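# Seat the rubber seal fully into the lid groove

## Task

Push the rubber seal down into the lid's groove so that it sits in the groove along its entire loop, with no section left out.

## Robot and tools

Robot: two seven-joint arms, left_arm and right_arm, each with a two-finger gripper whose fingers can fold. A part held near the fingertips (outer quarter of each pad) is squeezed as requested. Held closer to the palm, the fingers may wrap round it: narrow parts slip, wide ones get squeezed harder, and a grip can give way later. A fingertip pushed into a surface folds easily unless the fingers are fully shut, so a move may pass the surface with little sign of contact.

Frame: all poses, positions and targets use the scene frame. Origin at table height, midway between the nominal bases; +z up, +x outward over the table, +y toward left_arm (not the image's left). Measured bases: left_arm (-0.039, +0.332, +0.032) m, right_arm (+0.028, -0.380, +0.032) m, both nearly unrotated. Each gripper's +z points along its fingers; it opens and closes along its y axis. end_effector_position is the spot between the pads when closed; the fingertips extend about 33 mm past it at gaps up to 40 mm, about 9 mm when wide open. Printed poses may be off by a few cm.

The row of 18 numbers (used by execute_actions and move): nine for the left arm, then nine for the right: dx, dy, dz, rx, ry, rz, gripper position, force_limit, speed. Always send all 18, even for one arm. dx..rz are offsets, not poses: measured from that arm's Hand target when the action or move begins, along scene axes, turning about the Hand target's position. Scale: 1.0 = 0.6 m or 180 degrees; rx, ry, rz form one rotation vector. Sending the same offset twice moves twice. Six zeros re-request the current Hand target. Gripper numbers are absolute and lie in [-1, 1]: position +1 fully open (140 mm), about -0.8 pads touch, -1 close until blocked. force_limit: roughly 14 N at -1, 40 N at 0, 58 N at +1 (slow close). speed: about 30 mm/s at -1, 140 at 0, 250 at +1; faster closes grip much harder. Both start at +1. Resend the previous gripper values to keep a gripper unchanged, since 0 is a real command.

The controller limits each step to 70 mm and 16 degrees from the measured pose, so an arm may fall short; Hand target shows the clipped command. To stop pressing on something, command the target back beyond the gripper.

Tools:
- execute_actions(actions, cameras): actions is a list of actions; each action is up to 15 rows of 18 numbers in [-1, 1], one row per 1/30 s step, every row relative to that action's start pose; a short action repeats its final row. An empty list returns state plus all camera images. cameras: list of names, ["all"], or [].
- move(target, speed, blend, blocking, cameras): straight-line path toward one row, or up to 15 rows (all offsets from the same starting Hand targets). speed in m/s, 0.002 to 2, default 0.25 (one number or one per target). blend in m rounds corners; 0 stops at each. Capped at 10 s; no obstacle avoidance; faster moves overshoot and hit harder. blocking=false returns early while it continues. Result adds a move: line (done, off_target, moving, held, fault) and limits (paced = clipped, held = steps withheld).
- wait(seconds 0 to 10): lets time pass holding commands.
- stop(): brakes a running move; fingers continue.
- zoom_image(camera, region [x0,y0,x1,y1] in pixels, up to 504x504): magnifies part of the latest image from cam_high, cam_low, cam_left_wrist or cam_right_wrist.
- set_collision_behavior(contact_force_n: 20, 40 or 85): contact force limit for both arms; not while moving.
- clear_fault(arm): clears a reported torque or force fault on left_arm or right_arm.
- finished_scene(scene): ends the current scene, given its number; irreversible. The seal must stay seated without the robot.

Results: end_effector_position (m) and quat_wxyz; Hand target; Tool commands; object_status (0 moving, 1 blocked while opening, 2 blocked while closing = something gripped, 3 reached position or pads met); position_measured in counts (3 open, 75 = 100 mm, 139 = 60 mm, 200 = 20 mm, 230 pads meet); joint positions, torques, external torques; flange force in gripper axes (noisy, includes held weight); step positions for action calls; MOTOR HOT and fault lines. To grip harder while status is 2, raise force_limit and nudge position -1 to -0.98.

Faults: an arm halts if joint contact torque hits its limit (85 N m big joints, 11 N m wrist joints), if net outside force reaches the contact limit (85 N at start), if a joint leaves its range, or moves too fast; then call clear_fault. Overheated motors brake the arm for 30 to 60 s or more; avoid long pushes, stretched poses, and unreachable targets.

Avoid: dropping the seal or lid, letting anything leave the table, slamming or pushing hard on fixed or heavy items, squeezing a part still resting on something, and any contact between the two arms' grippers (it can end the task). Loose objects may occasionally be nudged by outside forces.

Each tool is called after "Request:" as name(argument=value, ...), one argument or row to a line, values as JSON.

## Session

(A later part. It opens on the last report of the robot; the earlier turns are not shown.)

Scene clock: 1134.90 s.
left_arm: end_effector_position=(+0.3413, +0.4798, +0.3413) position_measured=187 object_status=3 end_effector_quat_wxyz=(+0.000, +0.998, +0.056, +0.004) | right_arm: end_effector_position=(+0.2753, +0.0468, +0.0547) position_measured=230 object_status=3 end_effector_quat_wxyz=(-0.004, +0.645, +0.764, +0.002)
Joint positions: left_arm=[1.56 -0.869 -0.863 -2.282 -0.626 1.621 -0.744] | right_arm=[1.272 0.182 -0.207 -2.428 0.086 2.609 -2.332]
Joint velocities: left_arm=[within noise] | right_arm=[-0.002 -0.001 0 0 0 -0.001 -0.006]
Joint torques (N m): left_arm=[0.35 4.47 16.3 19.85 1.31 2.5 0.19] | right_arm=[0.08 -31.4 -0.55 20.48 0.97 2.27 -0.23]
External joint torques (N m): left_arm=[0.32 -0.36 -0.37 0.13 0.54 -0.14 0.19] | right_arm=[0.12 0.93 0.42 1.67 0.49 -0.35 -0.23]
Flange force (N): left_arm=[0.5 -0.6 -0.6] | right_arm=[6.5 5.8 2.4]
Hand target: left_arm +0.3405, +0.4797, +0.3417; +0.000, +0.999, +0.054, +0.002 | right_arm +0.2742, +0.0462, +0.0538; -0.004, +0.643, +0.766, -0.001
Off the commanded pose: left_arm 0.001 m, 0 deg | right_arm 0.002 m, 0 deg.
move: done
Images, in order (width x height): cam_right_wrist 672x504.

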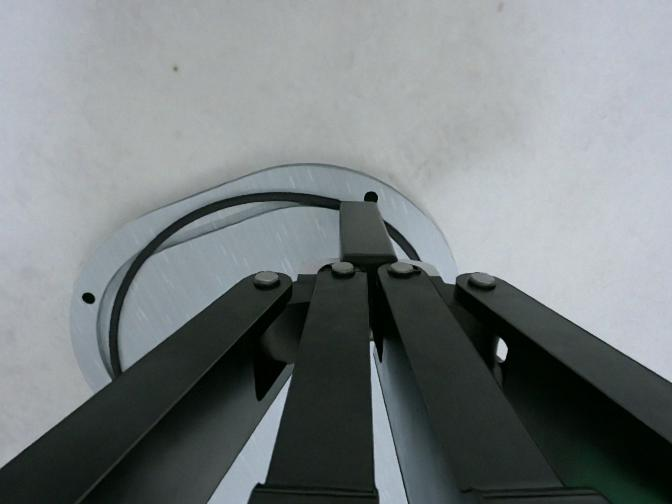

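Request:
move(
  target=[
    [0,0,0,0,0,0,-0.46,1,0,-0.0175,0.003,-0.017,0,0,0,-1,-0.5,-1],
    [0,0,0,0,0,0,-0.46,1,0,-0.0175,0.003,-0.0305,0,0,0,-1,-0.5,-1],
    [0,0,0,0,0,0,-0.46,1,0,-0.031,0.0037,-0.017,0,0,0,-1,-0.5,-1],
    [0,0,0,0,0,0,-0.46,1,0,-0.031,0.0037,-0.0305,0,0,0,-1,-0.5,-1],
  ],
  speed=[0.08,0.03,0.08,0.03],
  cameras=["cam_right_wrist"],
)

Request:
zoom_image(
  camera="cam_right_wrist",
  region=[200, 120, 440, 310],
)

Scene clock: 1149.47 s.
left_arm: end_effector_position=(+0.3413, +0.4798, +0.3413) position_measured=187 object_status=3 end_effector_quat_wxyz=(+0.000, +0.998, +0.056, +0.004) | right_arm: end_effector_position=(+0.2556, +0.0491, +0.0383) position_measured=230 object_status=3 end_effector_quat_wxyz=(-0.004, +0.640, +0.768, +0.000)
Joint positions: left_arm=[1.56 -0.869 -0.863 -2.282 -0.626 1.621 -0.744] | right_arm=[1.298 0.208 -0.193 -2.45 0.103 2.653 -2.319]
Joint torques (N m): left_arm=[0.41 4.38 16.3 19.94 1.32 2.49 0.2] | right_arm=[0 -28.97 -1.2 18.6 0.95 3.1 0.16]
External joint torques (N m): left_arm=[0.45 -0.36 -0.34 0.23 0.55 -0.13 0.2] | right_arm=[0.09 3.6 -0.15 0.5 0.51 0.48 0.16]
Flange force (N): left_arm=[0.9 -0.9 -0.9] | right_arm=[7.1 5.6 10.9]
Hand target: left_arm +0.3405, +0.4797, +0.3417; +0.000, +0.999, +0.054, +0.002 | right_arm +0.2556, +0.0484, +0.0355; -0.004, +0.643, +0.766, -0.001
Off the commanded pose: left_arm 0.001 m, 0 deg | right_arm 0.003 m, 0 deg.
move: done
Images, in order (width x height): cam_right_wrist 672x504.

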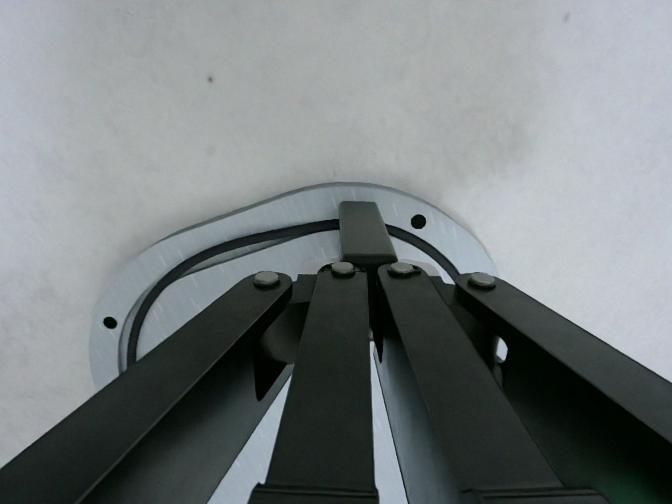

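Scaled by 2.100 from the camera's 672x504 image, which has a finer 960x720 frame.

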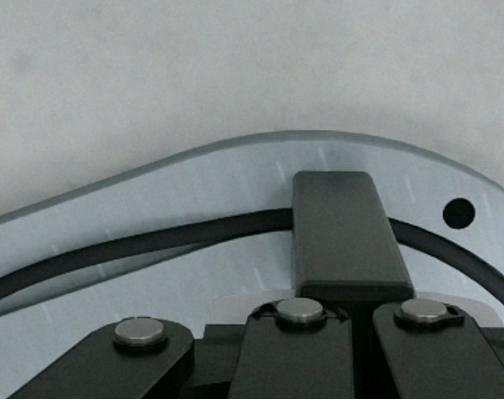

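Request:
move(
  target=[
    [0,0,0,0,0,0,-0.46,1,0,-0.0128,-0.004,0.0145,0,0,0,-1,-0.5,-1],
    [0,0,0,0,0,0,-0.46,1,0,-0.0128,-0.004,0,0,0,0,-1,-0.5,-1],
    [0,0,0,0,0,0,-0.46,1,0,-0.0255,-0.009,0.0145,0,0,0,-1,-0.5,-1],
    [0,0,0,0,0,0,-0.46,1,0,-0.0255,-0.009,0.0003,0,0,0,-1,-0.5,-1],
  ],
  speed=[0.08,0.03,0.08,0.03],
  cameras=["cam_right_wrist"],
)

Request:
zoom_image(
  camera="cam_right_wrist",
  region=[200, 120, 440, 310],
)

Scene clock: 1157.20 s.
left_arm: end_effector_position=(+0.3413, +0.4798, +0.3413) position_measured=187 object_status=3 end_effector_quat_wxyz=(+0.000, +0.998, +0.056, +0.004) | right_arm: end_effector_position=(+0.2413, +0.0432, +0.0396) position_measured=230 object_status=3 end_effector_quat_wxyz=(-0.004, +0.641, +0.768, +0.000)
Joint positions: left_arm=[1.56 -0.869 -0.863 -2.282 -0.626 1.621 -0.744] | right_arm=[1.324 0.179 -0.198 -2.49 0.095 2.665 -2.292]
Joint torques (N m): left_arm=[0.32 4.32 16.33 19.87 1.34 2.48 0.16] | right_arm=[1.06 -25.93 0.32 18.13 1.19 3.48 0.18]
External joint torques (N m): left_arm=[0.24 -0.52 -0.43 0.17 0.56 -0.16 0.16] | right_arm=[1.16 5.41 1.25 0.3 0.77 0.87 0.18]
Flange force (N): left_arm=[0.3 -0.2 -0.6] | right_arm=[11.2 5.5 18.0]
Hand target: left_arm +0.3405, +0.4797, +0.3417; +0.000, +0.999, +0.054, +0.002 | right_arm +0.2403, +0.0430, +0.0357; -0.004, +0.643, +0.766, -0.001
Off the commanded pose: left_arm 0.001 m, 0 deg | right_arm 0.004 m, 0 deg.
move: off_target (right_arm)
Images, in order (width x height): cam_right_wrist 672x504.

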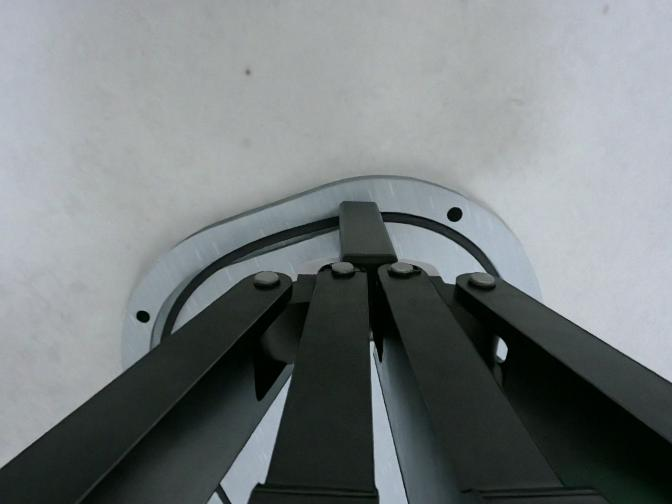

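Scaled by 2.100 from the camera's 672x504 image, which has a finer 960x720 frame.

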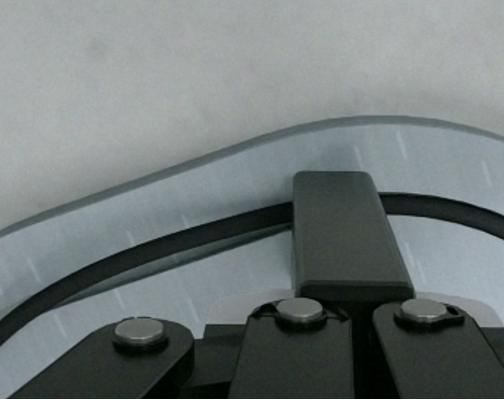

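Request:
move(
  target=[
    [0,0,0,0,0,0,-0.46,1,0,-0.001,0.004,0.003,0,0,0,-1,-0.5,-1],
    [0,0,0,0,0,0,-0.46,1,0,0.0014,-0.0092,0.002,0,0,0,-1,-0.5,-1],
    [0,0,0,0,0,0,-0.46,1,0,0.0014,-0.0082,-0.0005,0,0,0,-1,-0.5,-1],
  ],
  speed=[0.03,0.02,0.02],
  cameras=["cam_right_wrist"],
)

Request:
zoom_image(
  camera="cam_right_wrist",
  region=[200, 120, 440, 310],
)

Scene clock: 1167.40 s.
left_arm: end_effector_position=(+0.3413, +0.4798, +0.3413) position_measured=187 object_status=3 end_effector_quat_wxyz=(+0.000, +0.998, +0.056, +0.004) | right_arm: end_effector_position=(+0.2413, +0.0399, +0.0385) position_measured=230 object_status=3 end_effector_quat_wxyz=(-0.005, +0.642, +0.767, +0.001)
Joint positions: left_arm=[1.56 -0.869 -0.863 -2.282 -0.626 1.621 -0.744] | right_arm=[1.322 0.174 -0.199 -2.503 0.096 2.676 -2.292]
Joint torques (N m): left_arm=[0.34 4.35 16.28 19.97 1.32 2.51 0.16] | right_arm=[-0.25 -27.46 -1.33 17.85 0.83 2.63 -0.04]
External joint torques (N m): left_arm=[0.29 -0.47 -0.47 0.28 0.53 -0.13 0.16] | right_arm=[-0.15 3.69 -0.42 0.05 0.41 0 -0.04]
Flange force (N): left_arm=[0.9 -0.5 -0.7] | right_arm=[6.2 5.8 10.5]
Hand target: left_arm +0.3405, +0.4797, +0.3417; +0.000, +0.999, +0.054, +0.002 | right_arm +0.2412, +0.0381, +0.0354; -0.004, +0.643, +0.766, -0.001
Off the commanded pose: left_arm 0.001 m, 0 deg | right_arm 0.004 m, 0 deg.
move: off_target (right_arm)
Images, in order (width x height): cam_right_wrist 672x504.

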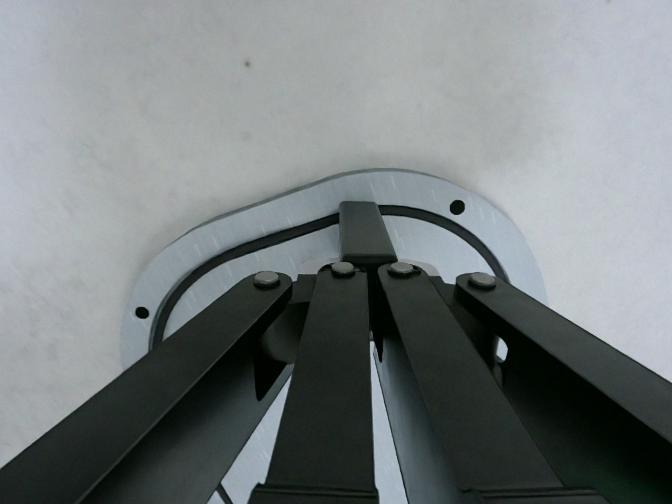

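Scaled by 2.100 from the camera's 672x504 image, which has a finer 960x720 frame.

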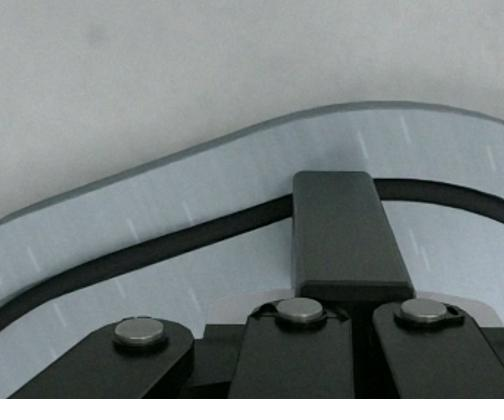

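Request:
move(
  target=[
    [0,0,0,0,0,0,-0.46,1,0,0,0.003,0.01,0,0,0,-1,-0.5,-1],
    [0,0,0,0,0,0,-0.46,1,0,-0.0125,-0.0038,0.01,0,0,0,-1,-0.5,-1],
    [0,0,0,0,0,0,-0.46,1,0,-0.0125,-0.0038,0,0,0,0,-1,-0.5,-1],
    [0,0,0,0,0,0,-0.46,1,0,-0.025,-0.0102,0.0145,0,0,0,-1,-0.5,-1],
    [0,0,0,0,0,0,-0.46,1,0,-0.025,-0.0102,0.0003,0,0,0,-1,-0.5,-1],
  ],
  speed=[0.05,0.08,0.03,0.08,0.03],
  cameras=["cam_right_wrist"],
)

Request:
zoom_image(
  camera="cam_right_wrist",
  region=[200, 120, 440, 310],
)

Scene clock: 1176.30 s.
left_arm: end_effector_position=(+0.3413, +0.4798, +0.3413) position_measured=187 object_status=3 end_effector_quat_wxyz=(+0.000, +0.998, +0.056, +0.004) | right_arm: end_effector_position=(+0.2263, +0.0319, +0.0386) position_measured=230 object_status=3 end_effector_quat_wxyz=(-0.004, +0.640, +0.768, -0.001)
Joint positions: left_arm=[1.56 -0.869 -0.863 -2.282 -0.626 1.621 -0.744] | right_arm=[1.344 0.145 -0.201 -2.544 0.085 2.685 -2.268]
Joint torques (N m): left_arm=[0.43 4.4 16.32 19.98 1.32 2.49 0.15] | right_arm=[0.78 -25.49 0.17 18.22 1.09 3.54 0.14]
External joint torques (N m): left_arm=[0.38 -0.38 -0.48 0.22 0.54 -0.16 0.15] | right_arm=[0.8 4.39 0.86 0.74 0.69 0.94 0.14]
Flange force (N): left_arm=[1.1 -0.7 -0.7] | right_arm=[10.3 5.5 16.0]
Hand target: left_arm +0.3405, +0.4797, +0.3417; +0.000, +0.999, +0.054, +0.002 | right_arm +0.2262, +0.0320, +0.0356; -0.004, +0.643, +0.766, -0.001
Off the commanded pose: left_arm 0.001 m, 0 deg | right_arm 0.003 m, 0 deg.
move: done
Images, in order (width x height): cam_right_wrist 672x504.

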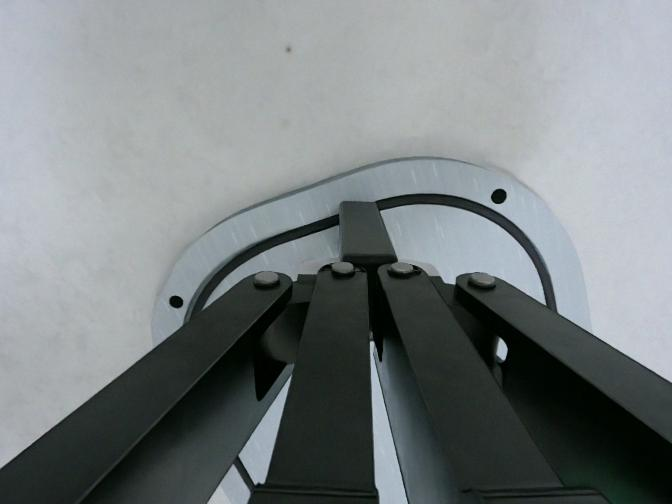

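Scaled by 2.100 from the camera's 672x504 image, which has a finer 960x720 frame.

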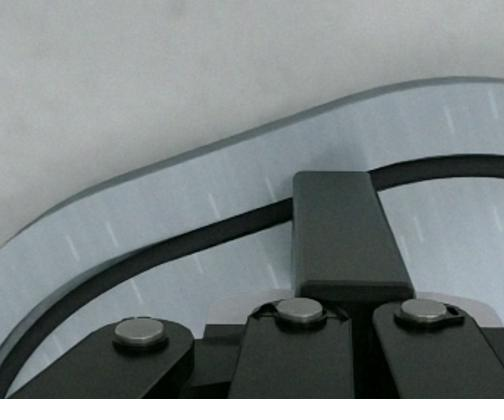

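Request:
move(
  target=[
    [0,0,0,0,0,0,-0.46,1,0,-0.014,-0.0075,0.0145,0,0,0,-1,-0.5,-1],
    [0,0,0,0,0,0,-0.46,1,0,-0.014,-0.0075,0,0,0,0,-1,-0.5,-1],
    [0,0,0,0,0,0,-0.46,1,0,-0.0278,-0.0145,0.0145,0,0,0,-1,-0.5,-1],
    [0,0,0,0,0,0,-0.46,1,0,-0.0278,-0.0145,0.0003,0,0,0,-1,-0.5,-1],
    [0,0,0,0,0,0,-0.46,1,0,-0.0417,-0.0228,0.0145,0,0,0,-1,-0.5,-1],
    [0,0,0,0,0,0,-0.46,1,0,-0.0417,-0.0228,0.0005,0,0,0,-1,-0.5,-1],
  ],
  speed=[0.08,0.03,0.08,0.03,0.08,0.03],
  cameras=["cam_right_wrist"],
)

Request:
zoom_image(
  camera="cam_right_wrist",
  region=[200, 120, 440, 310],
)

Scene clock: 1190.50 s.
left_arm: end_effector_position=(+0.3413, +0.4798, +0.3413) position_measured=187 object_status=3 end_effector_quat_wxyz=(+0.000, +0.998, +0.056, +0.004) | right_arm: end_effector_position=(+0.2014, +0.0182, +0.0389) position_measured=230 object_status=3 end_effector_quat_wxyz=(-0.004, +0.641, +0.768, -0.001)
Joint positions: left_arm=[1.56 -0.869 -0.863 -2.282 -0.626 1.621 -0.744] | right_arm=[1.38 0.093 -0.201 -2.619 0.065 2.71 -2.215]
Joint velocities: left_arm=[within noise] | right_arm=[0 -0.001 0 -0.002 0.004 0 -0.001]
Joint torques (N m): left_arm=[0.43 4.37 16.3 19.93 1.32 2.49 0.22] | right_arm=[1.07 -23.06 0.6 17.89 1.09 3.6 0.11]
External joint torques (N m): left_arm=[0.51 -0.37 -0.34 0.2 0.55 -0.13 0.22] | right_arm=[1.03 4.72 0.97 0.79 0.71 0.98 0.11]
Flange force (N): left_arm=[0.9 -1.0 -0.8] | right_arm=[11.8 5.3 18.4]
Hand target: left_arm +0.3405, +0.4797, +0.3417; +0.000, +0.999, +0.054, +0.002 | right_arm +0.2012, +0.0183, +0.0359; -0.004, +0.643, +0.766, -0.001
Off the commanded pose: left_arm 0.001 m, 0 deg | right_arm 0.003 m, 0 deg.
move: done
Images, in order (width x height): cam_right_wrist 672x504.

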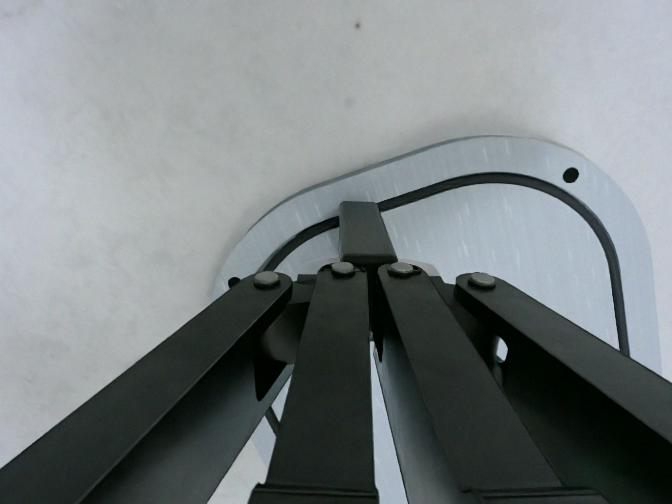

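Scaled by 2.100 from the camera's 672x504 image, which has a finer 960x720 frame.

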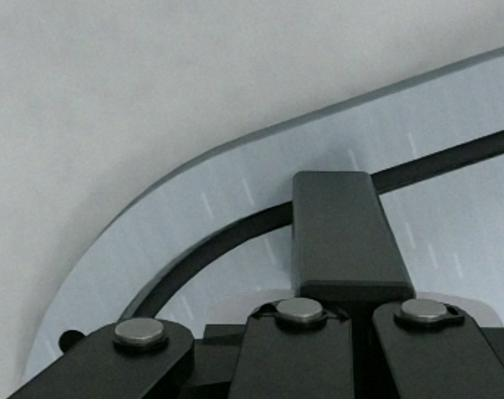

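Request:
move(
  target=[
    [0,0,0,0,0,0,-0.46,1,0,-0.0137,-0.0085,0.0145,0,0,0,-1,-0.5,-1],
    [0,0,0,0,0,0,-0.46,1,0,-0.0137,-0.0085,0.0005,0,0,0,-1,-0.5,-1],
    [0,0,0,0,0,0,-0.46,1,0,-0.0253,-0.0185,0.0145,0,0,0,-1,-0.5,-1],
    [0,0,0,0,0,0,-0.46,1,0,-0.0253,-0.0185,0.0007,0,0,0,-1,-0.5,-1],
    [0,0,0,0,0,0,-0.46,1,0,-0.0353,-0.03,0.0145,0,0,0,-1,-0.5,-1],
    [0,0,0,0,0,0,-0.46,1,0,-0.0353,-0.03,0.0008,0,0,0,-1,-0.5,-1],
  ],
  speed=[0.08,0.03,0.08,0.03,0.08,0.03],
  cameras=["cam_right_wrist"],
)

Request:
zoom_image(
  camera="cam_right_wrist",
  region=[200, 120, 440, 310],
)

Scene clock: 1200.53 s.
left_arm: end_effector_position=(+0.3413, +0.4798, +0.3413) position_measured=187 object_status=3 end_effector_quat_wxyz=(+0.000, +0.998, +0.056, +0.004) | right_arm: end_effector_position=(+0.1800, +0.0004, +0.0391) position_measured=230 object_status=3 end_effector_quat_wxyz=(-0.004, +0.641, +0.768, -0.001)
Joint positions: left_arm=[1.56 -0.869 -0.863 -2.282 -0.626 1.621 -0.744] | right_arm=[1.402 0.036 -0.197 -2.699 0.04 2.735 -2.166]
Joint velocities: left_arm=[within noise] | right_arm=[0.001 -0.001 0 -0.001 0.004 0.001 0]
Joint torques (N m): left_arm=[0.36 4.39 16.3 19.94 1.33 2.49 0.17] | right_arm=[0.37 -20.96 -0.2 17.4 0.87 3.54 0.17]
External joint torques (N m): left_arm=[0.36 -0.41 -0.42 0.23 0.55 -0.14 0.17] | right_arm=[0.3 4.5 -0.13 0.74 0.52 0.92 0.17]
Flange force (N): left_arm=[0.9 -0.7 -0.8] | right_arm=[10.6 6.2 18.1]
Hand target: left_arm +0.3405, +0.4797, +0.3417; +0.000, +0.999, +0.054, +0.002 | right_arm +0.1800, +0.0003, +0.0363; -0.004, +0.643, +0.766, -0.001
Off the commanded pose: left_arm 0.001 m, 0 deg | right_arm 0.003 m, 0 deg.
move: done
Images, in order (width x height): cam_right_wrist 672x504.

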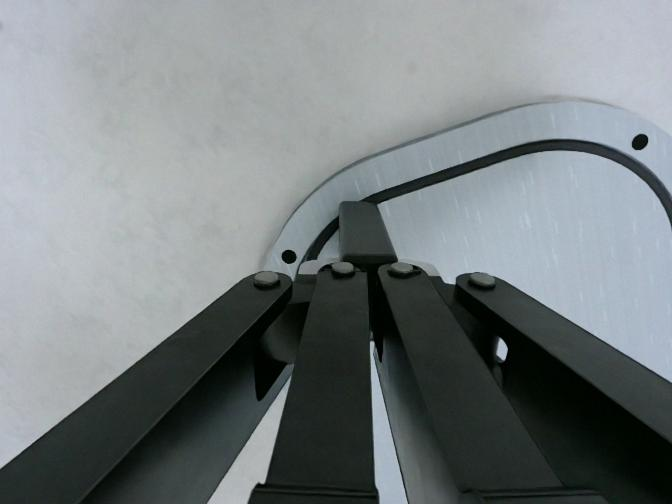

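Scaled by 2.100 from the camera's 672x504 image, which has a finer 960x720 frame.

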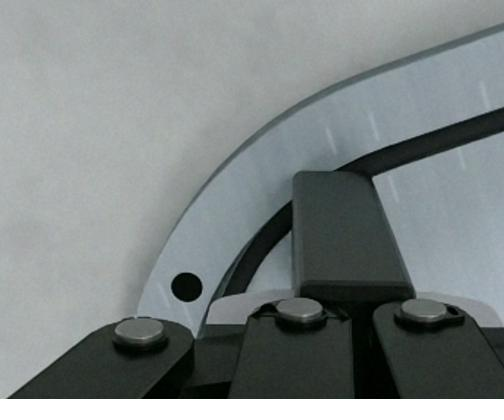

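Request:
move(
  target=[
    [0,0,0,0,0,0,-0.46,1,0,0,0,0.07,0,0,0,-1,-0.5,-1],
    [0,0,0,0,0,0,-0.46,1,0,0.06,0.02,0.1,0,0,-0.5,-1,-0.5,-1],
    [0,0,0,0,0,0,-0.46,1,0,0.06,0.06,0.1,0,0,-0.95,-1,-0.5,-1],
  ],
  speed=[0.1,0.5,0.5],
  cameras=["cam_right_wrist"],
)

Scene clock: 1212.87 s.
left_arm: end_effector_position=(+0.3413, +0.4798, +0.3413) position_measured=187 object_status=3 end_effector_quat_wxyz=(+0.000, +0.998, +0.056, +0.004) | right_arm: end_effector_position=(+0.2171, +0.0369, +0.0971) position_measured=230 object_status=3 end_effector_quat_wxyz=(-0.003, +0.815, -0.579, +0.003)
Joint positions: left_arm=[1.56 -0.869 -0.863 -2.282 -0.626 1.621 -0.744] | right_arm=[1.1 -0.01 0.062 -2.537 -0.01 2.532 0.821]
Joint velocities: left_arm=[within noise] | right_arm=[0 0.001 -0.001 0 0 -0.001 0.006]
Joint torques (N m): left_arm=[0.4 4.33 16.37 19.93 1.35 2.5 0.18] | right_arm=[0.84 -26.53 0.37 21.45 0.14 2.19 0.45]
External joint torques (N m): left_arm=[0.47 -0.42 -0.29 0.18 0.58 -0.14 0.18] | right_arm=[0.77 0.66 0.32 1.7 -0.29 -0.31 0.45]
Flange force (N): left_arm=[0.6 -0.9 -0.9] | right_arm=[-7.1 -3.7 0.1]
Hand target: left_arm +0.3405, +0.4797, +0.3417; +0.000, +0.999, +0.054, +0.002 | right_arm +0.2160, +0.0363, +0.0963; -0.001, +0.814, -0.580, +0.004
Off the commanded pose: left_arm 0.001 m, 0 deg | right_arm 0.001 m, 0 deg.
move: done; limits=paced
Images, in order (width x height): cam_right_wrist 672x504.

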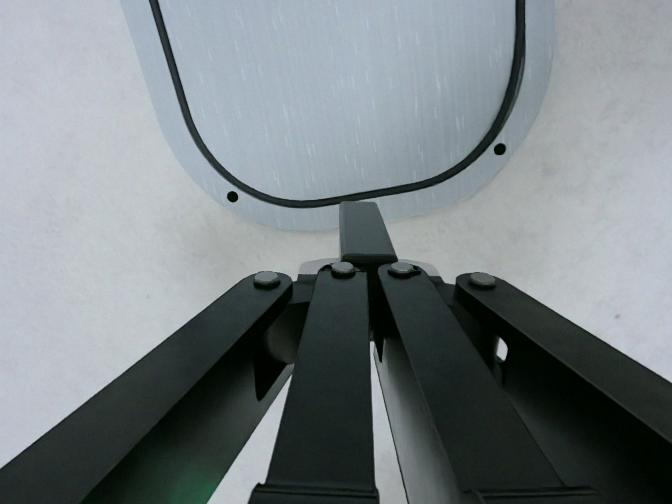

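Request:
zoom_image(
  camera="cam_right_wrist",
  region=[380, 0, 580, 220],
)

Request:
zoom_image(
  camera="cam_right_wrist",
  region=[130, 0, 380, 220],
)

Scaled by 2.291 from the camera's 672x504 image, which has a finer 960x720 frame.

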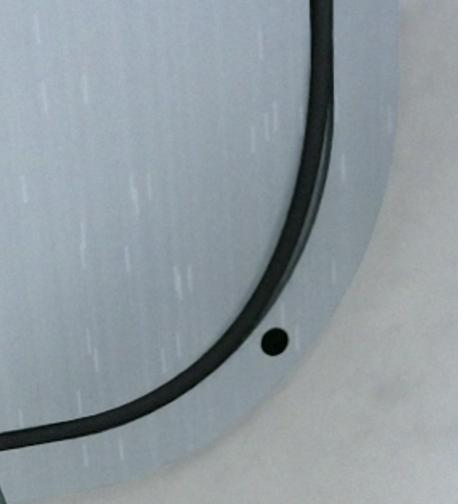

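Scaled by 2.016 from the camera's 672x504 image, which has a finer 960x720 frame.

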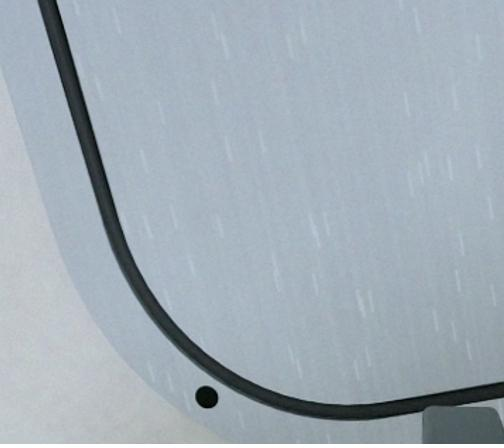

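Request:
move(
  target=[0,0,0,0,0,0,-0.46,1,0,-0.06,-0.06,-0.077,0,0,0,-1,-0.5,-1],
  speed=0.15,
  cameras=["cam_right_wrist"],
)

Request:
zoom_image(
  camera="cam_right_wrist",
  region=[260, 60, 460, 270],
)

Scene clock: 1222.37 s.
left_arm: end_effector_position=(+0.3413, +0.4798, +0.3413) position_measured=187 object_status=3 end_effector_quat_wxyz=(+0.000, +0.998, +0.056, +0.004) | right_arm: end_effector_position=(+0.1807, +0.0002, +0.0509) position_measured=230 object_status=3 end_effector_quat_wxyz=(+0.000, +0.815, -0.580, +0.004)
Joint positions: left_arm=[1.56 -0.869 -0.863 -2.282 -0.626 1.621 -0.744] | right_arm=[1.123 -0.001 0.082 -2.698 -0.016 2.696 0.871]
Joint velocities: left_arm=[within noise] | right_arm=[0 0 -0.001 0 0 0.002 0.006]
Joint torques (N m): left_arm=[0.35 4.46 16.28 19.95 1.31 2.48 0.17] | right_arm=[0.93 -24.35 0.1 17.88 0.05 2.57 0.54]
External joint torques (N m): left_arm=[0.34 -0.28 -0.43 0.22 0.53 -0.16 0.17] | right_arm=[0.9 0.51 0.08 0.71 -0.29 0.07 0.54]
Flange force (N): left_arm=[1.1 -0.8 -0.8] | right_arm=[-4.4 -0.5 2.1]
Hand target: left_arm +0.3405, +0.4797, +0.3417; +0.000, +0.999, +0.054, +0.002 | right_arm +0.1800, +0.0003, +0.0501; -0.001, +0.814, -0.580, +0.004
Off the commanded pose: left_arm 0.001 m, 0 deg | right_arm 0.001 m, 0 deg.
move: done
Images, in order (width x height): cam_right_wrist 672x504.

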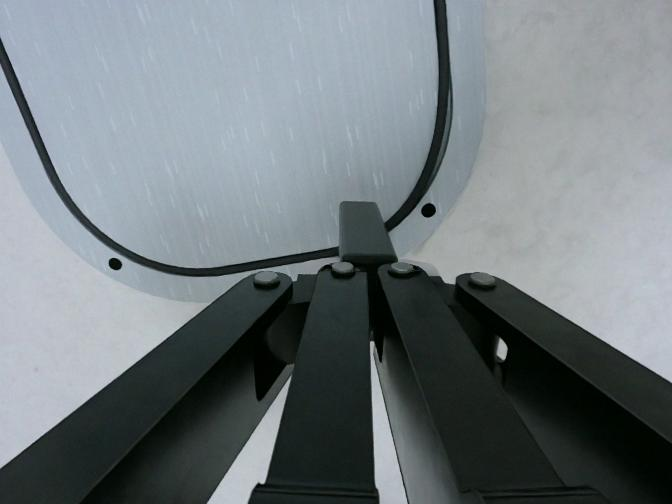

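Scaled by 2.400 from the camera's 672x504 image, which has a finer 960x720 frame.

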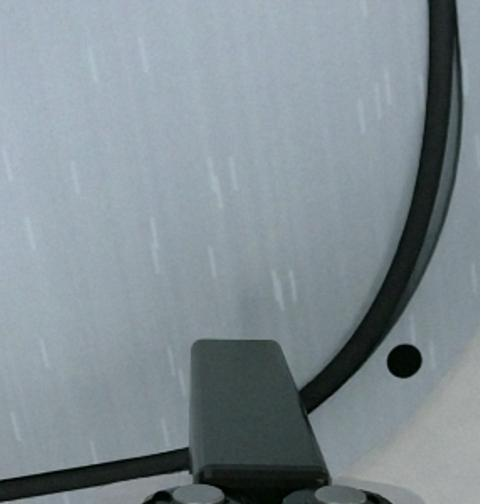

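Request:
move(
  target=[
    [0,0,0,0,0,0,-0.46,1,0,-0.0338,-0.0217,-0.004,0,0,0,-1,-0.5,-1],
    [0,0,0,0,0,0,-0.46,1,0,-0.0338,-0.0217,-0.0225,0,0,0,-1,-0.5,-1],
    [0,0,0,0,0,0,-0.46,1,0,-0.0377,-0.0378,-0.008,0,0,0,-1,-0.5,-1],
    [0,0,0,0,0,0,-0.46,1,0,-0.0377,-0.0378,-0.0225,0,0,0,-1,-0.5,-1],
  ],
  speed=[0.08,0.03,0.08,0.03],
  cameras=["cam_right_wrist"],
)

Request:
zoom_image(
  camera="cam_right_wrist",
  region=[260, 60, 460, 270],
)

Scene clock: 1232.73 s.
left_arm: end_effector_position=(+0.3413, +0.4798, +0.3413) position_measured=187 object_status=3 end_effector_quat_wxyz=(+0.000, +0.998, +0.056, +0.004) | right_arm: end_effector_position=(+0.1564, -0.0210, +0.0394) position_measured=230 object_status=3 end_effector_quat_wxyz=(-0.001, +0.815, -0.579, +0.004)
Joint positions: left_arm=[1.56 -0.869 -0.863 -2.282 -0.626 1.621 -0.744] | right_arm=[1.143 -0.031 0.103 -2.788 -0.013 2.758 0.909]
Joint torques (N m): left_arm=[0.36 4.43 16.35 20 1.33 2.5 0.16] | right_arm=[-0.63 -18.58 -0.91 16.29 -0.02 3.22 0.15]
External joint torques (N m): left_arm=[0.37 -0.35 -0.34 0.3 0.55 -0.13 0.16] | right_arm=[-0.66 4.1 -0.84 0.17 -0.32 0.71 0.15]
Flange force (N): left_arm=[1.0 -0.8 -1.0] | right_arm=[-6.8 -7.5 17.4]
Hand target: left_arm +0.3405, +0.4797, +0.3417; +0.000, +0.999, +0.054, +0.002 | right_arm +0.1574, -0.0224, +0.0366; -0.001, +0.814, -0.580, +0.004
Off the commanded pose: left_arm 0.001 m, 0 deg | right_arm 0.003 m, 0 deg.
move: done
Images, in order (width x height): cam_right_wrist 672x504.

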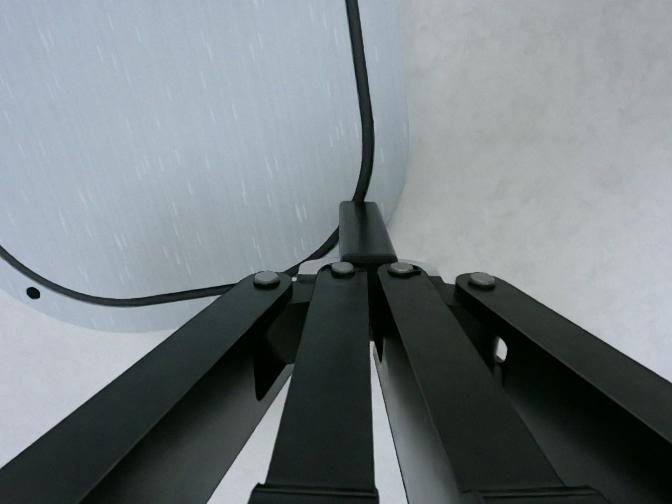

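Scaled by 2.400 from the camera's 672x504 image, which has a finer 960x720 frame.

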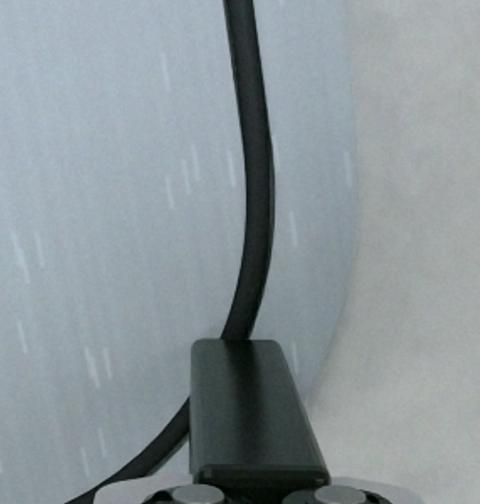

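Request:
move(
  target=[
    [0,0,0,0,0,0,-0.46,1,0,-0.0005,-0.0168,0.0145,0,0,0,-1,-0.5,-1],
    [0,0,0,0,0,0,-0.46,1,0,-0.0005,-0.0168,0,0,0,0,-1,-0.5,-1],
    [0,0,0,0,0,0,-0.46,1,0,0.003,-0.034,0.0145,0,0,0,-1,-0.5,-1],
    [0,0,0,0,0,0,-0.46,1,0,0.003,-0.034,0,0,0,0,-1,-0.5,-1],
    [0,0,0,0,0,0,-0.46,1,0,0.0078,-0.0497,0.0145,0,0,0,-1,-0.5,-1],
    [0,0,0,0,0,0,-0.46,1,0,0.0078,-0.0497,0,0,0,0,-1,-0.5,-1],
  ],
  speed=[0.08,0.03,0.08,0.03,0.08,0.03],
  cameras=["cam_right_wrist"],
)

Request:
zoom_image(
  camera="cam_right_wrist",
  region=[260, 60, 460, 270],
)

Scene clock: 1242.83 s.
left_arm: end_effector_position=(+0.3413, +0.4798, +0.3413) position_measured=187 object_status=3 end_effector_quat_wxyz=(+0.000, +0.998, +0.056, +0.004) | right_arm: end_effector_position=(+0.1615, -0.0526, +0.0397) position_measured=230 object_status=3 end_effector_quat_wxyz=(+0.000, +0.813, -0.583, +0.005)
Joint positions: left_arm=[1.56 -0.869 -0.863 -2.282 -0.626 1.621 -0.744] | right_arm=[1.133 -0.097 0.072 -2.871 -0.006 2.771 0.87]
Joint torques (N m): left_arm=[0.4 4.38 16.32 19.92 1.33 2.5 0.18] | right_arm=[0.37 -13.88 -0.31 16.34 0.41 4.14 -0.14]
External joint torques (N m): left_arm=[0.42 -0.39 -0.37 0.14 0.55 -0.14 0.18] | right_arm=[0.36 6.22 -0.08 0.58 0.12 1.66 -0.14]
Flange force (N): left_arm=[0.7 -0.8 -0.6] | right_arm=[-12.5 -10.4 29.6]
Hand target: left_arm +0.3405, +0.4797, +0.3417; +0.000, +0.999, +0.054, +0.002 | right_arm +0.1620, -0.0522, +0.0366; -0.001, +0.814, -0.580, +0.004
Off the commanded pose: left_arm 0.001 m, 0 deg | right_arm 0.003 m, 0 deg.
move: done
Images, in order (width x height): cam_right_wrist 672x504.

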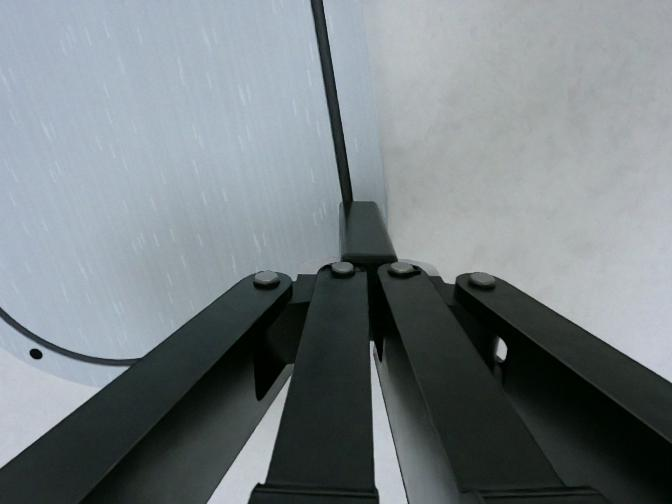

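Scaled by 2.400 from the camera's 672x504 image, which has a finer 960x720 frame.

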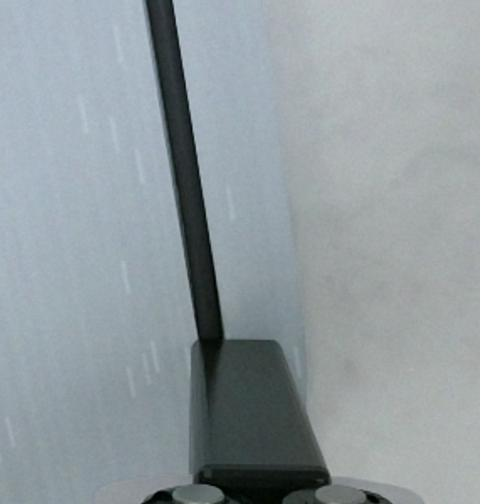

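Request:
move(
  target=[
    [0,0,0,0,0,0,-0.46,1,0,0.0128,-0.0113,0.0145,0,0,0,-1,-0.5,-1],
    [0,0,0,0,0,0,-0.46,1,0,0.0128,-0.0113,0,0,0,0,-1,-0.5,-1],
    [0,0,0,0,0,0,-0.46,1,0,0.022,-0.0277,0.0145,0,0,0,-1,-0.5,-1],
    [0,0,0,0,0,0,-0.46,1,0,0.022,-0.0277,0.0003,0,0,0,-1,-0.5,-1],
    [0,0,0,0,0,0,-0.46,1,0,0.0312,-0.0438,0.0145,0,0,0,-1,-0.5,-1],
    [0,0,0,0,0,0,-0.46,1,0,0.0312,-0.0438,0.0005,0,0,0,-1,-0.5,-1],
  ],
  speed=[0.08,0.03,0.08,0.03,0.08,0.03],
)

Request:
move(
  target=[0,0,0,0,0,0,-0.46,1,0,0,0.1,0.17,0,0,0,-1,-0.5,-1],
  speed=0.2,
  cameras=["cam_right_wrist"],
)

Scene clock: 1255.53 s.
left_arm: end_effector_position=(+0.3413, +0.4798, +0.3413) position_measured=187 object_status=3 end_effector_quat_wxyz=(+0.000, +0.998, +0.056, +0.004) | right_arm: end_effector_position=(+0.1809, -0.0779, +0.0399) position_measured=230 object_status=3 end_effector_quat_wxyz=(-0.001, +0.811, -0.585, +0.004)
Joint positions: left_arm=[1.56 -0.869 -0.863 -2.282 -0.626 1.621 -0.744] | right_arm=[1.104 -0.137 0.016 -2.92 -0.016 2.783 0.799]
Joint torques (N m): left_arm=[0.37 4.38 16.28 19.9 1.32 2.49 0.15] | right_arm=[0.27 -13.05 -0.38 15.78 -0.04 3.78 -0.21]
External joint torques (N m): left_arm=[0.35 -0.42 -0.4 0.23 0.54 -0.14 0.15] | right_arm=[0.33 5.58 -0.16 0.16 -0.32 1.28 -0.21]
Flange force (N): left_arm=[0.8 -0.6 -0.8] | right_arm=[-9.9 -10.5 27.7]
Hand target: left_arm +0.3405, +0.4797, +0.3417; +0.000, +0.999, +0.054, +0.002 | right_arm +0.1808, -0.0785, +0.0369; -0.001, +0.814, -0.580, +0.004
Off the commanded pose: left_arm 0.001 m, 0 deg | right_arm 0.003 m, 1 deg.
move: done

Scene clock: 1257.07 s.
left_arm: end_effector_position=(+0.3413, +0.4798, +0.3413) position_measured=187 object_status=3 end_effector_quat_wxyz=(+0.000, +0.998, +0.056, +0.004) | right_arm: end_effector_position=(+0.1821, -0.0181, +0.1391) position_measured=230 object_status=3 end_effector_quat_wxyz=(-0.003, +0.817, -0.577, +0.005)
Joint positions: left_arm=[1.56 -0.869 -0.863 -2.282 -0.626 1.621 -0.744] | right_arm=[1.14 -0.291 0.051 -2.71 0.005 2.424 0.83]
Joint velocities: left_arm=[within noise] | right_arm=[0 0.001 0 0.001 0 -0.004 0.004]
Joint torques (N m): left_arm=[0.34 4.44 16.29 19.83 1.32 2.5 0.23] | right_arm=[0.48 -18.8 -0.27 22.88 1 2.25 0.41]
External joint torques (N m): left_arm=[0.29 -0.4 -0.45 0.16 0.54 -0.13 0.23] | right_arm=[0.54 -0.07 0.39 1.65 0.5 -0.26 0.41]
Flange force (N): left_arm=[0.6 -0.6 -0.5] | right_arm=[-5.0 -1.4 -2.6]
Hand target: left_arm +0.3405, +0.4797, +0.3417; +0.000, +0.999, +0.054, +0.002 | right_arm +0.1808, -0.0185, +0.1389; -0.001, +0.814, -0.580, +0.004
Off the commanded pose: left_arm 0.001 m, 0 deg | right_arm 0.001 m, 1 deg.
move: done
Images, in order (width x height): cam_right_wrist 672x504.

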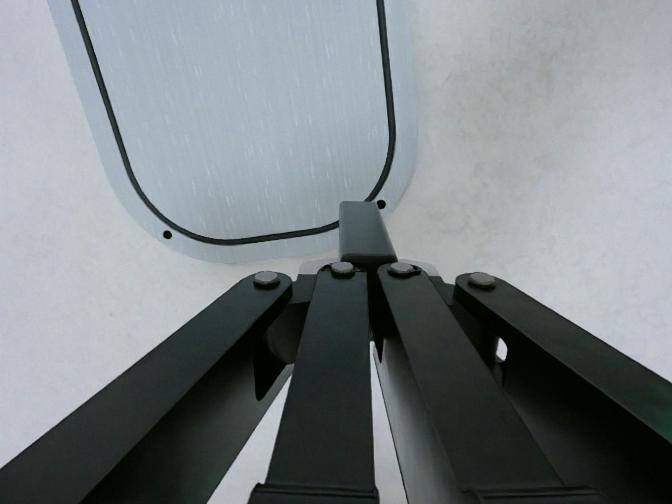

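Request:
move(
  target=[0,0,0,0,0,0,-0.46,1,0,0.08,0.12,0.1,0,0,0,-1,-0.5,-1],
  cameras=["cam_right_wrist","cam_low"],
)

Request:
zoom_image(
  camera="cam_right_wrist",
  region=[180, 130, 340, 270],
)

Request:
zoom_image(
  camera="cam_right_wrist",
  region=[330, 130, 490, 270],
)

Request:
zoom_image(
  camera="cam_right_wrist",
  region=[180, 0, 490, 150],
)

Scene clock: 1262.63 s.
left_arm: end_effector_position=(+0.3413, +0.4798, +0.3413) position_measured=187 object_status=3 end_effector_quat_wxyz=(+0.000, +0.998, +0.056, +0.004) | right_arm: end_effector_position=(+0.2277, +0.0552, +0.1998) position_measured=230 object_status=3 end_effector_quat_wxyz=(-0.003, +0.812, -0.584, +0.002)
Joint positions: left_arm=[1.56 -0.869 -0.863 -2.282 -0.626 1.621 -0.744] | right_arm=[1.122 -0.146 0.035 -2.38 -0.001 2.24 0.819]
Joint velocities: left_arm=[within noise] | right_arm=[0 0.001 0 0.001 0 -0.005 -0.003]
Joint torques (N m): left_arm=[0.4 4.43 16.35 19.95 1.33 2.51 0.18] | right_arm=[0.31 -24.98 -0.35 24.77 0.29 2.15 -0.15]
External joint torques (N m): left_arm=[0.45 -0.33 -0.3 0.22 0.55 -0.12 0.18] | right_arm=[0.25 0.84 -0.14 1.63 -0.31 -0.37 -0.15]
Flange force (N): left_arm=[0.9 -1.0 -0.9] | right_arm=[-5.5 -5.6 -1.8]
Hand target: left_arm +0.3405, +0.4797, +0.3417; +0.000, +0.999, +0.054, +0.002 | right_arm +0.2288, +0.0535, +0.1989; -0.001, +0.814, -0.580, +0.004
Off the commanded pose: left_arm 0.001 m, 0 deg | right_arm 0.002 m, 1 deg.
move: done
Images, in order (width x height): cam_low 672x504, cam_right_wrist 672x504.

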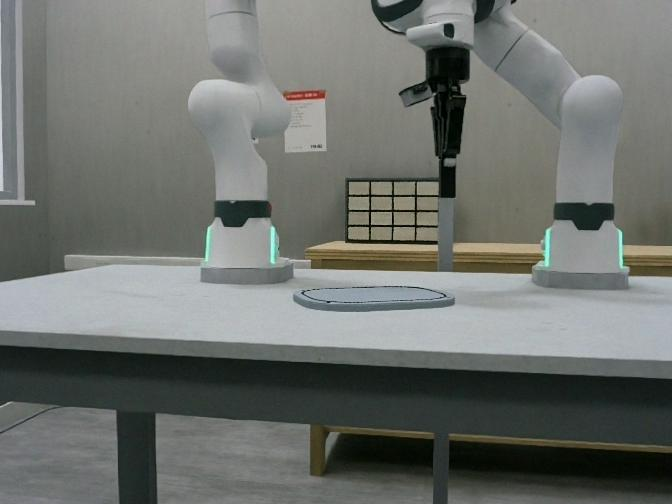

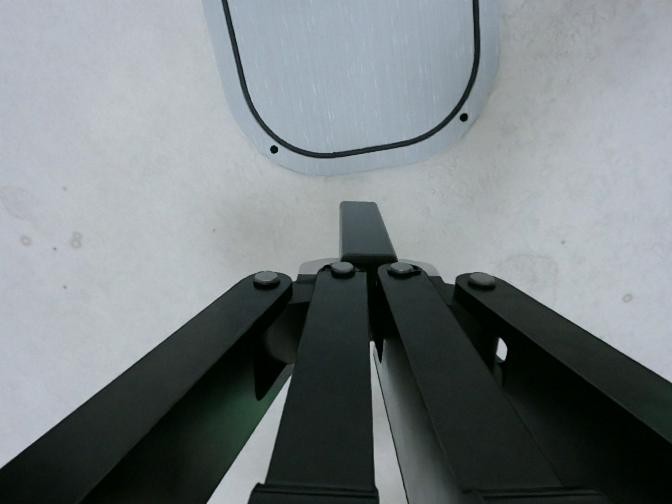

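Scaled by 3.150 from the camera's 672x504 image, which has a finer 960x720 frame.

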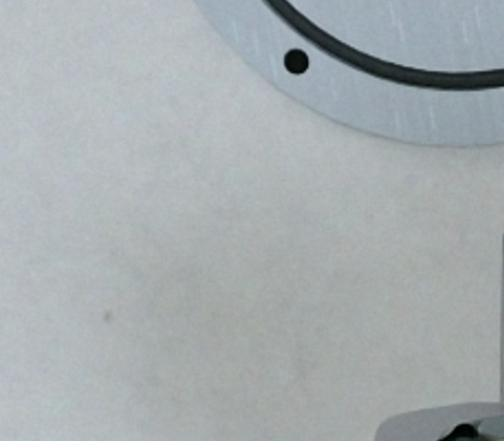

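Scaled by 3.150 from the camera's 672x504 image, which has a finer 960x720 frame.

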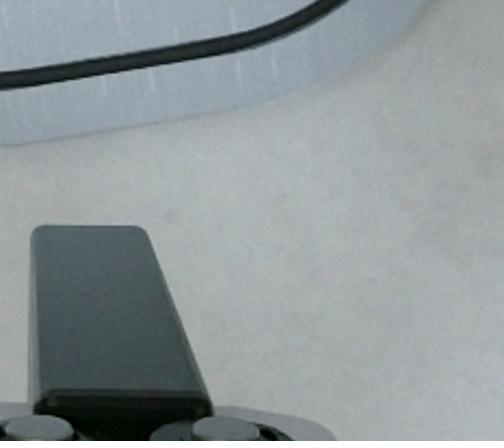

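Scaled by 1.626 from the camera's 672x504 image, which has a finer 960x720 frame.

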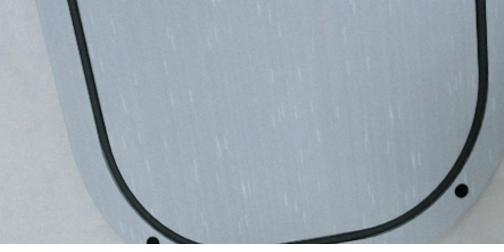

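Request:
move(
  target=[0,0,0,0,0,0,-0.46,1,0,0.06,-0.2,-0.03,0,0,0,-1,-0.5,-1],
  cameras=["cam_right_wrist"],
)

Request:
zoom_image(
  camera="cam_right_wrist",
  region=[120, 40, 350, 270],
)

Request:
zoom_image(
  camera="cam_right_wrist",
  region=[340, 40, 570, 270],
)

Scene clock: 1268.10 s.
left_arm: end_effector_position=(+0.3413, +0.4798, +0.3413) position_measured=187 object_status=3 end_effector_quat_wxyz=(+0.000, +0.998, +0.056, +0.004) | right_arm: end_effector_position=(+0.2637, -0.0667, +0.1805) position_measured=230 object_status=3 end_effector_quat_wxyz=(+0.001, +0.811, -0.585, +0.003)
Joint positions: left_arm=[1.56 -0.869 -0.863 -2.282 -0.626 1.621 -0.744] | right_arm=[1.053 -0.378 -0.111 -2.662 -0.063 2.283 0.655]
Joint velocities: left_arm=[within noise] | right_arm=[0 -0.001 -0.001 0 0 0.001 -0.004]
Joint torques (N m): left_arm=[0.35 4.4 16.29 19.91 1.33 2.5 0.19] | right_arm=[0.9 -17.83 0.32 23.39 0.27 2.55 -0.27]
External joint torques (N m): left_arm=[0.47 -0.27 -0.35 0.08 0.57 -0.14 0.19] | right_arm=[0.89 -0.79 -0.37 0.81 -0.29 0.05 -0.27]
Flange force (N): left_arm=[0.8 -1.1 -0.6] | right_arm=[0.3 -0.2 -2.3]
Hand target: left_arm +0.3405, +0.4797, +0.3417; +0.000, +0.999, +0.054, +0.002 | right_arm +0.2648, -0.0665, +0.1809; -0.001, +0.814, -0.580, +0.004
Off the commanded pose: left_arm 0.001 m, 0 deg | right_arm 0.001 m, 1 deg.
move: done
Images, in order (width x height): cam_right_wrist 672x504.

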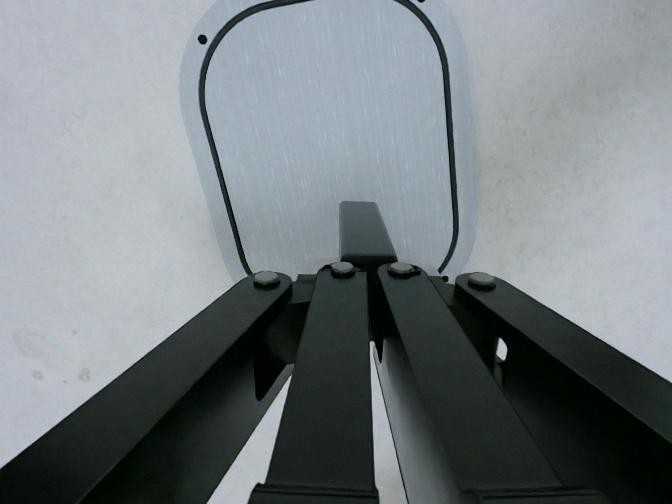

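Scaled by 2.191 from the camera's 672x504 image, which has a finer 960x720 frame.

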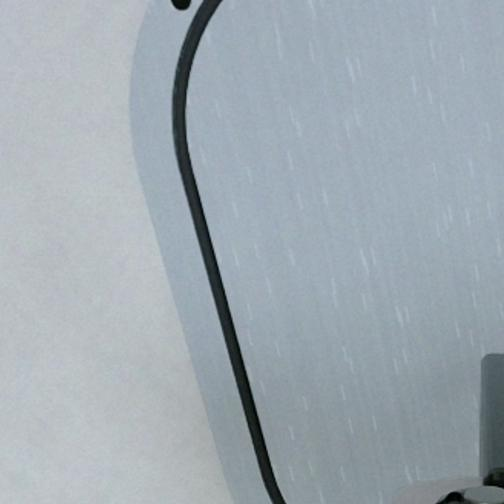

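Scaled by 2.191 from the camera's 672x504 image, which has a finer 960x720 frame.

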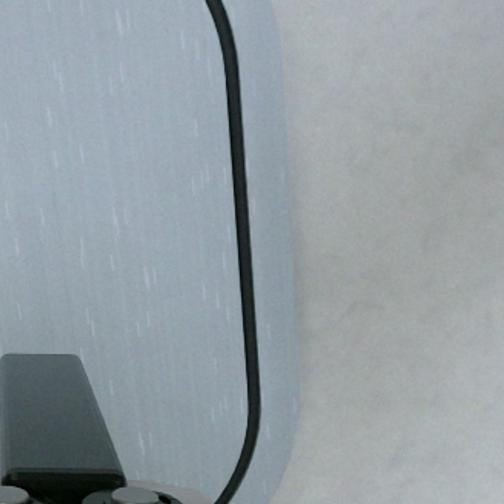

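Request:
move(
  target=[0,0,0,0,0,0,-0.46,1,0,0,-0.12,0.1,0,0,0,-1,-0.5,-1],
  cameras=["cam_right_wrist","cam_high"],
)

Scene clock: 1284.17 s.
left_arm: end_effector_position=(+0.3413, +0.4798, +0.3413) position_measured=187 object_status=3 end_effector_quat_wxyz=(+0.000, +0.998, +0.056, +0.004) | right_arm: end_effector_position=(+0.2650, -0.1368, +0.2413) position_measured=230 object_status=3 end_effector_quat_wxyz=(-0.003, +0.811, -0.585, +0.003)
Joint positions: left_arm=[1.56 -0.869 -0.863 -2.282 -0.626 1.621 -0.744] | right_arm=[0.988 -0.668 -0.162 -2.713 -0.119 2.054 0.58]
Joint velocities: left_arm=[within noise] | right_arm=[0 0.001 -0.001 -0.001 0 -0.004 -0.007]
Joint torques (N m): left_arm=[0.39 4.38 16.34 19.94 1.31 2.51 0.17] | right_arm=[0.88 -9.64 1.58 24.91 0.38 2.25 -0.22]
External joint torques (N m): left_arm=[0.4 -0.43 -0.43 0.19 0.54 -0.13 0.17] | right_arm=[0.93 -0.75 -0.16 0.63 -0.28 -0.3 -0.22]
Flange force (N): left_arm=[0.8 -0.7 -0.6] | right_arm=[0.7 1.1 -2.9]
Hand target: left_arm +0.3405, +0.4797, +0.3417; +0.000, +0.999, +0.054, +0.002 | right_arm +0.2648, -0.1385, +0.2409; -0.001, +0.814, -0.580, +0.004
Off the commanded pose: left_arm 0.001 m, 0 deg | right_arm 0.002 m, 1 deg.
move: done
Images, in order (width x height): cam_high 672x504, cam_right_wrist 672x504.

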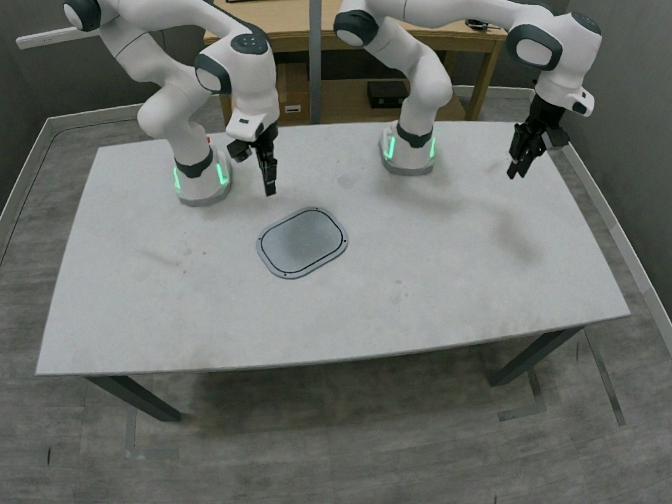

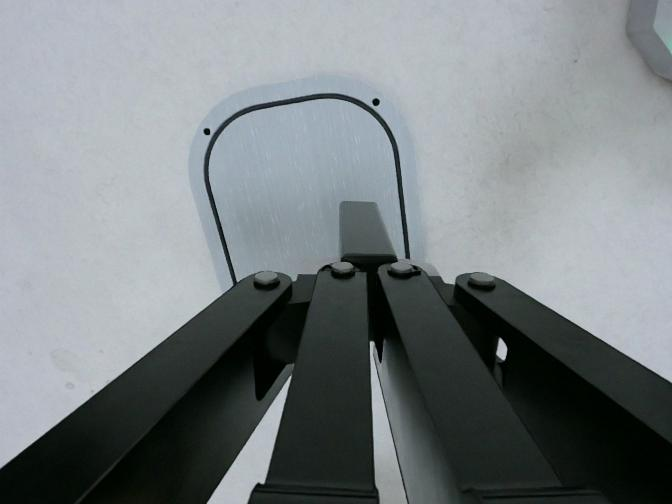

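Request:
zoom_image(
  camera="cam_right_wrist",
  region=[180, 70, 430, 270],
)

Request:
zoom_image(
  camera="cam_high",
  region=[250, 195, 360, 290],
)

Scaled by 2.016 from the camera's 672x504 image, which has a finer 960x720 frame.

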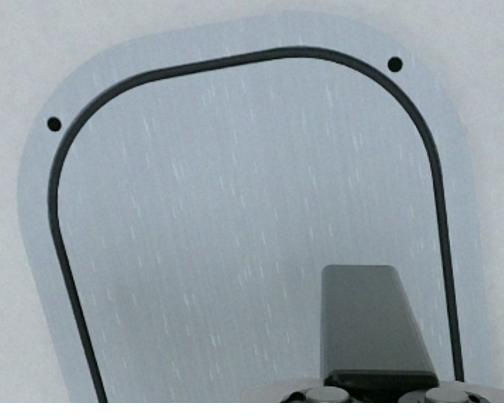

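Scaled by 4.582 from the camera's 672x504 image, which has a finer 960x720 frame.

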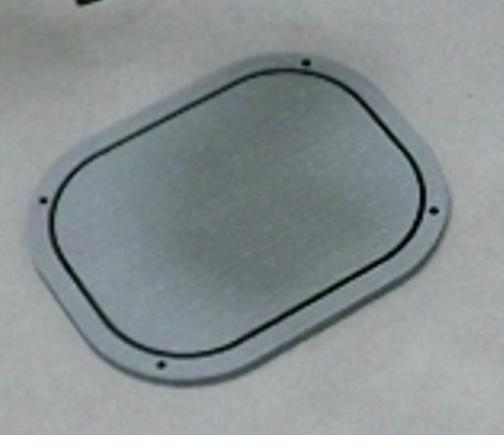

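Looks clean all round.

Request:
finished_scene(
  scene=1,
)

The scene is finished: the task was done.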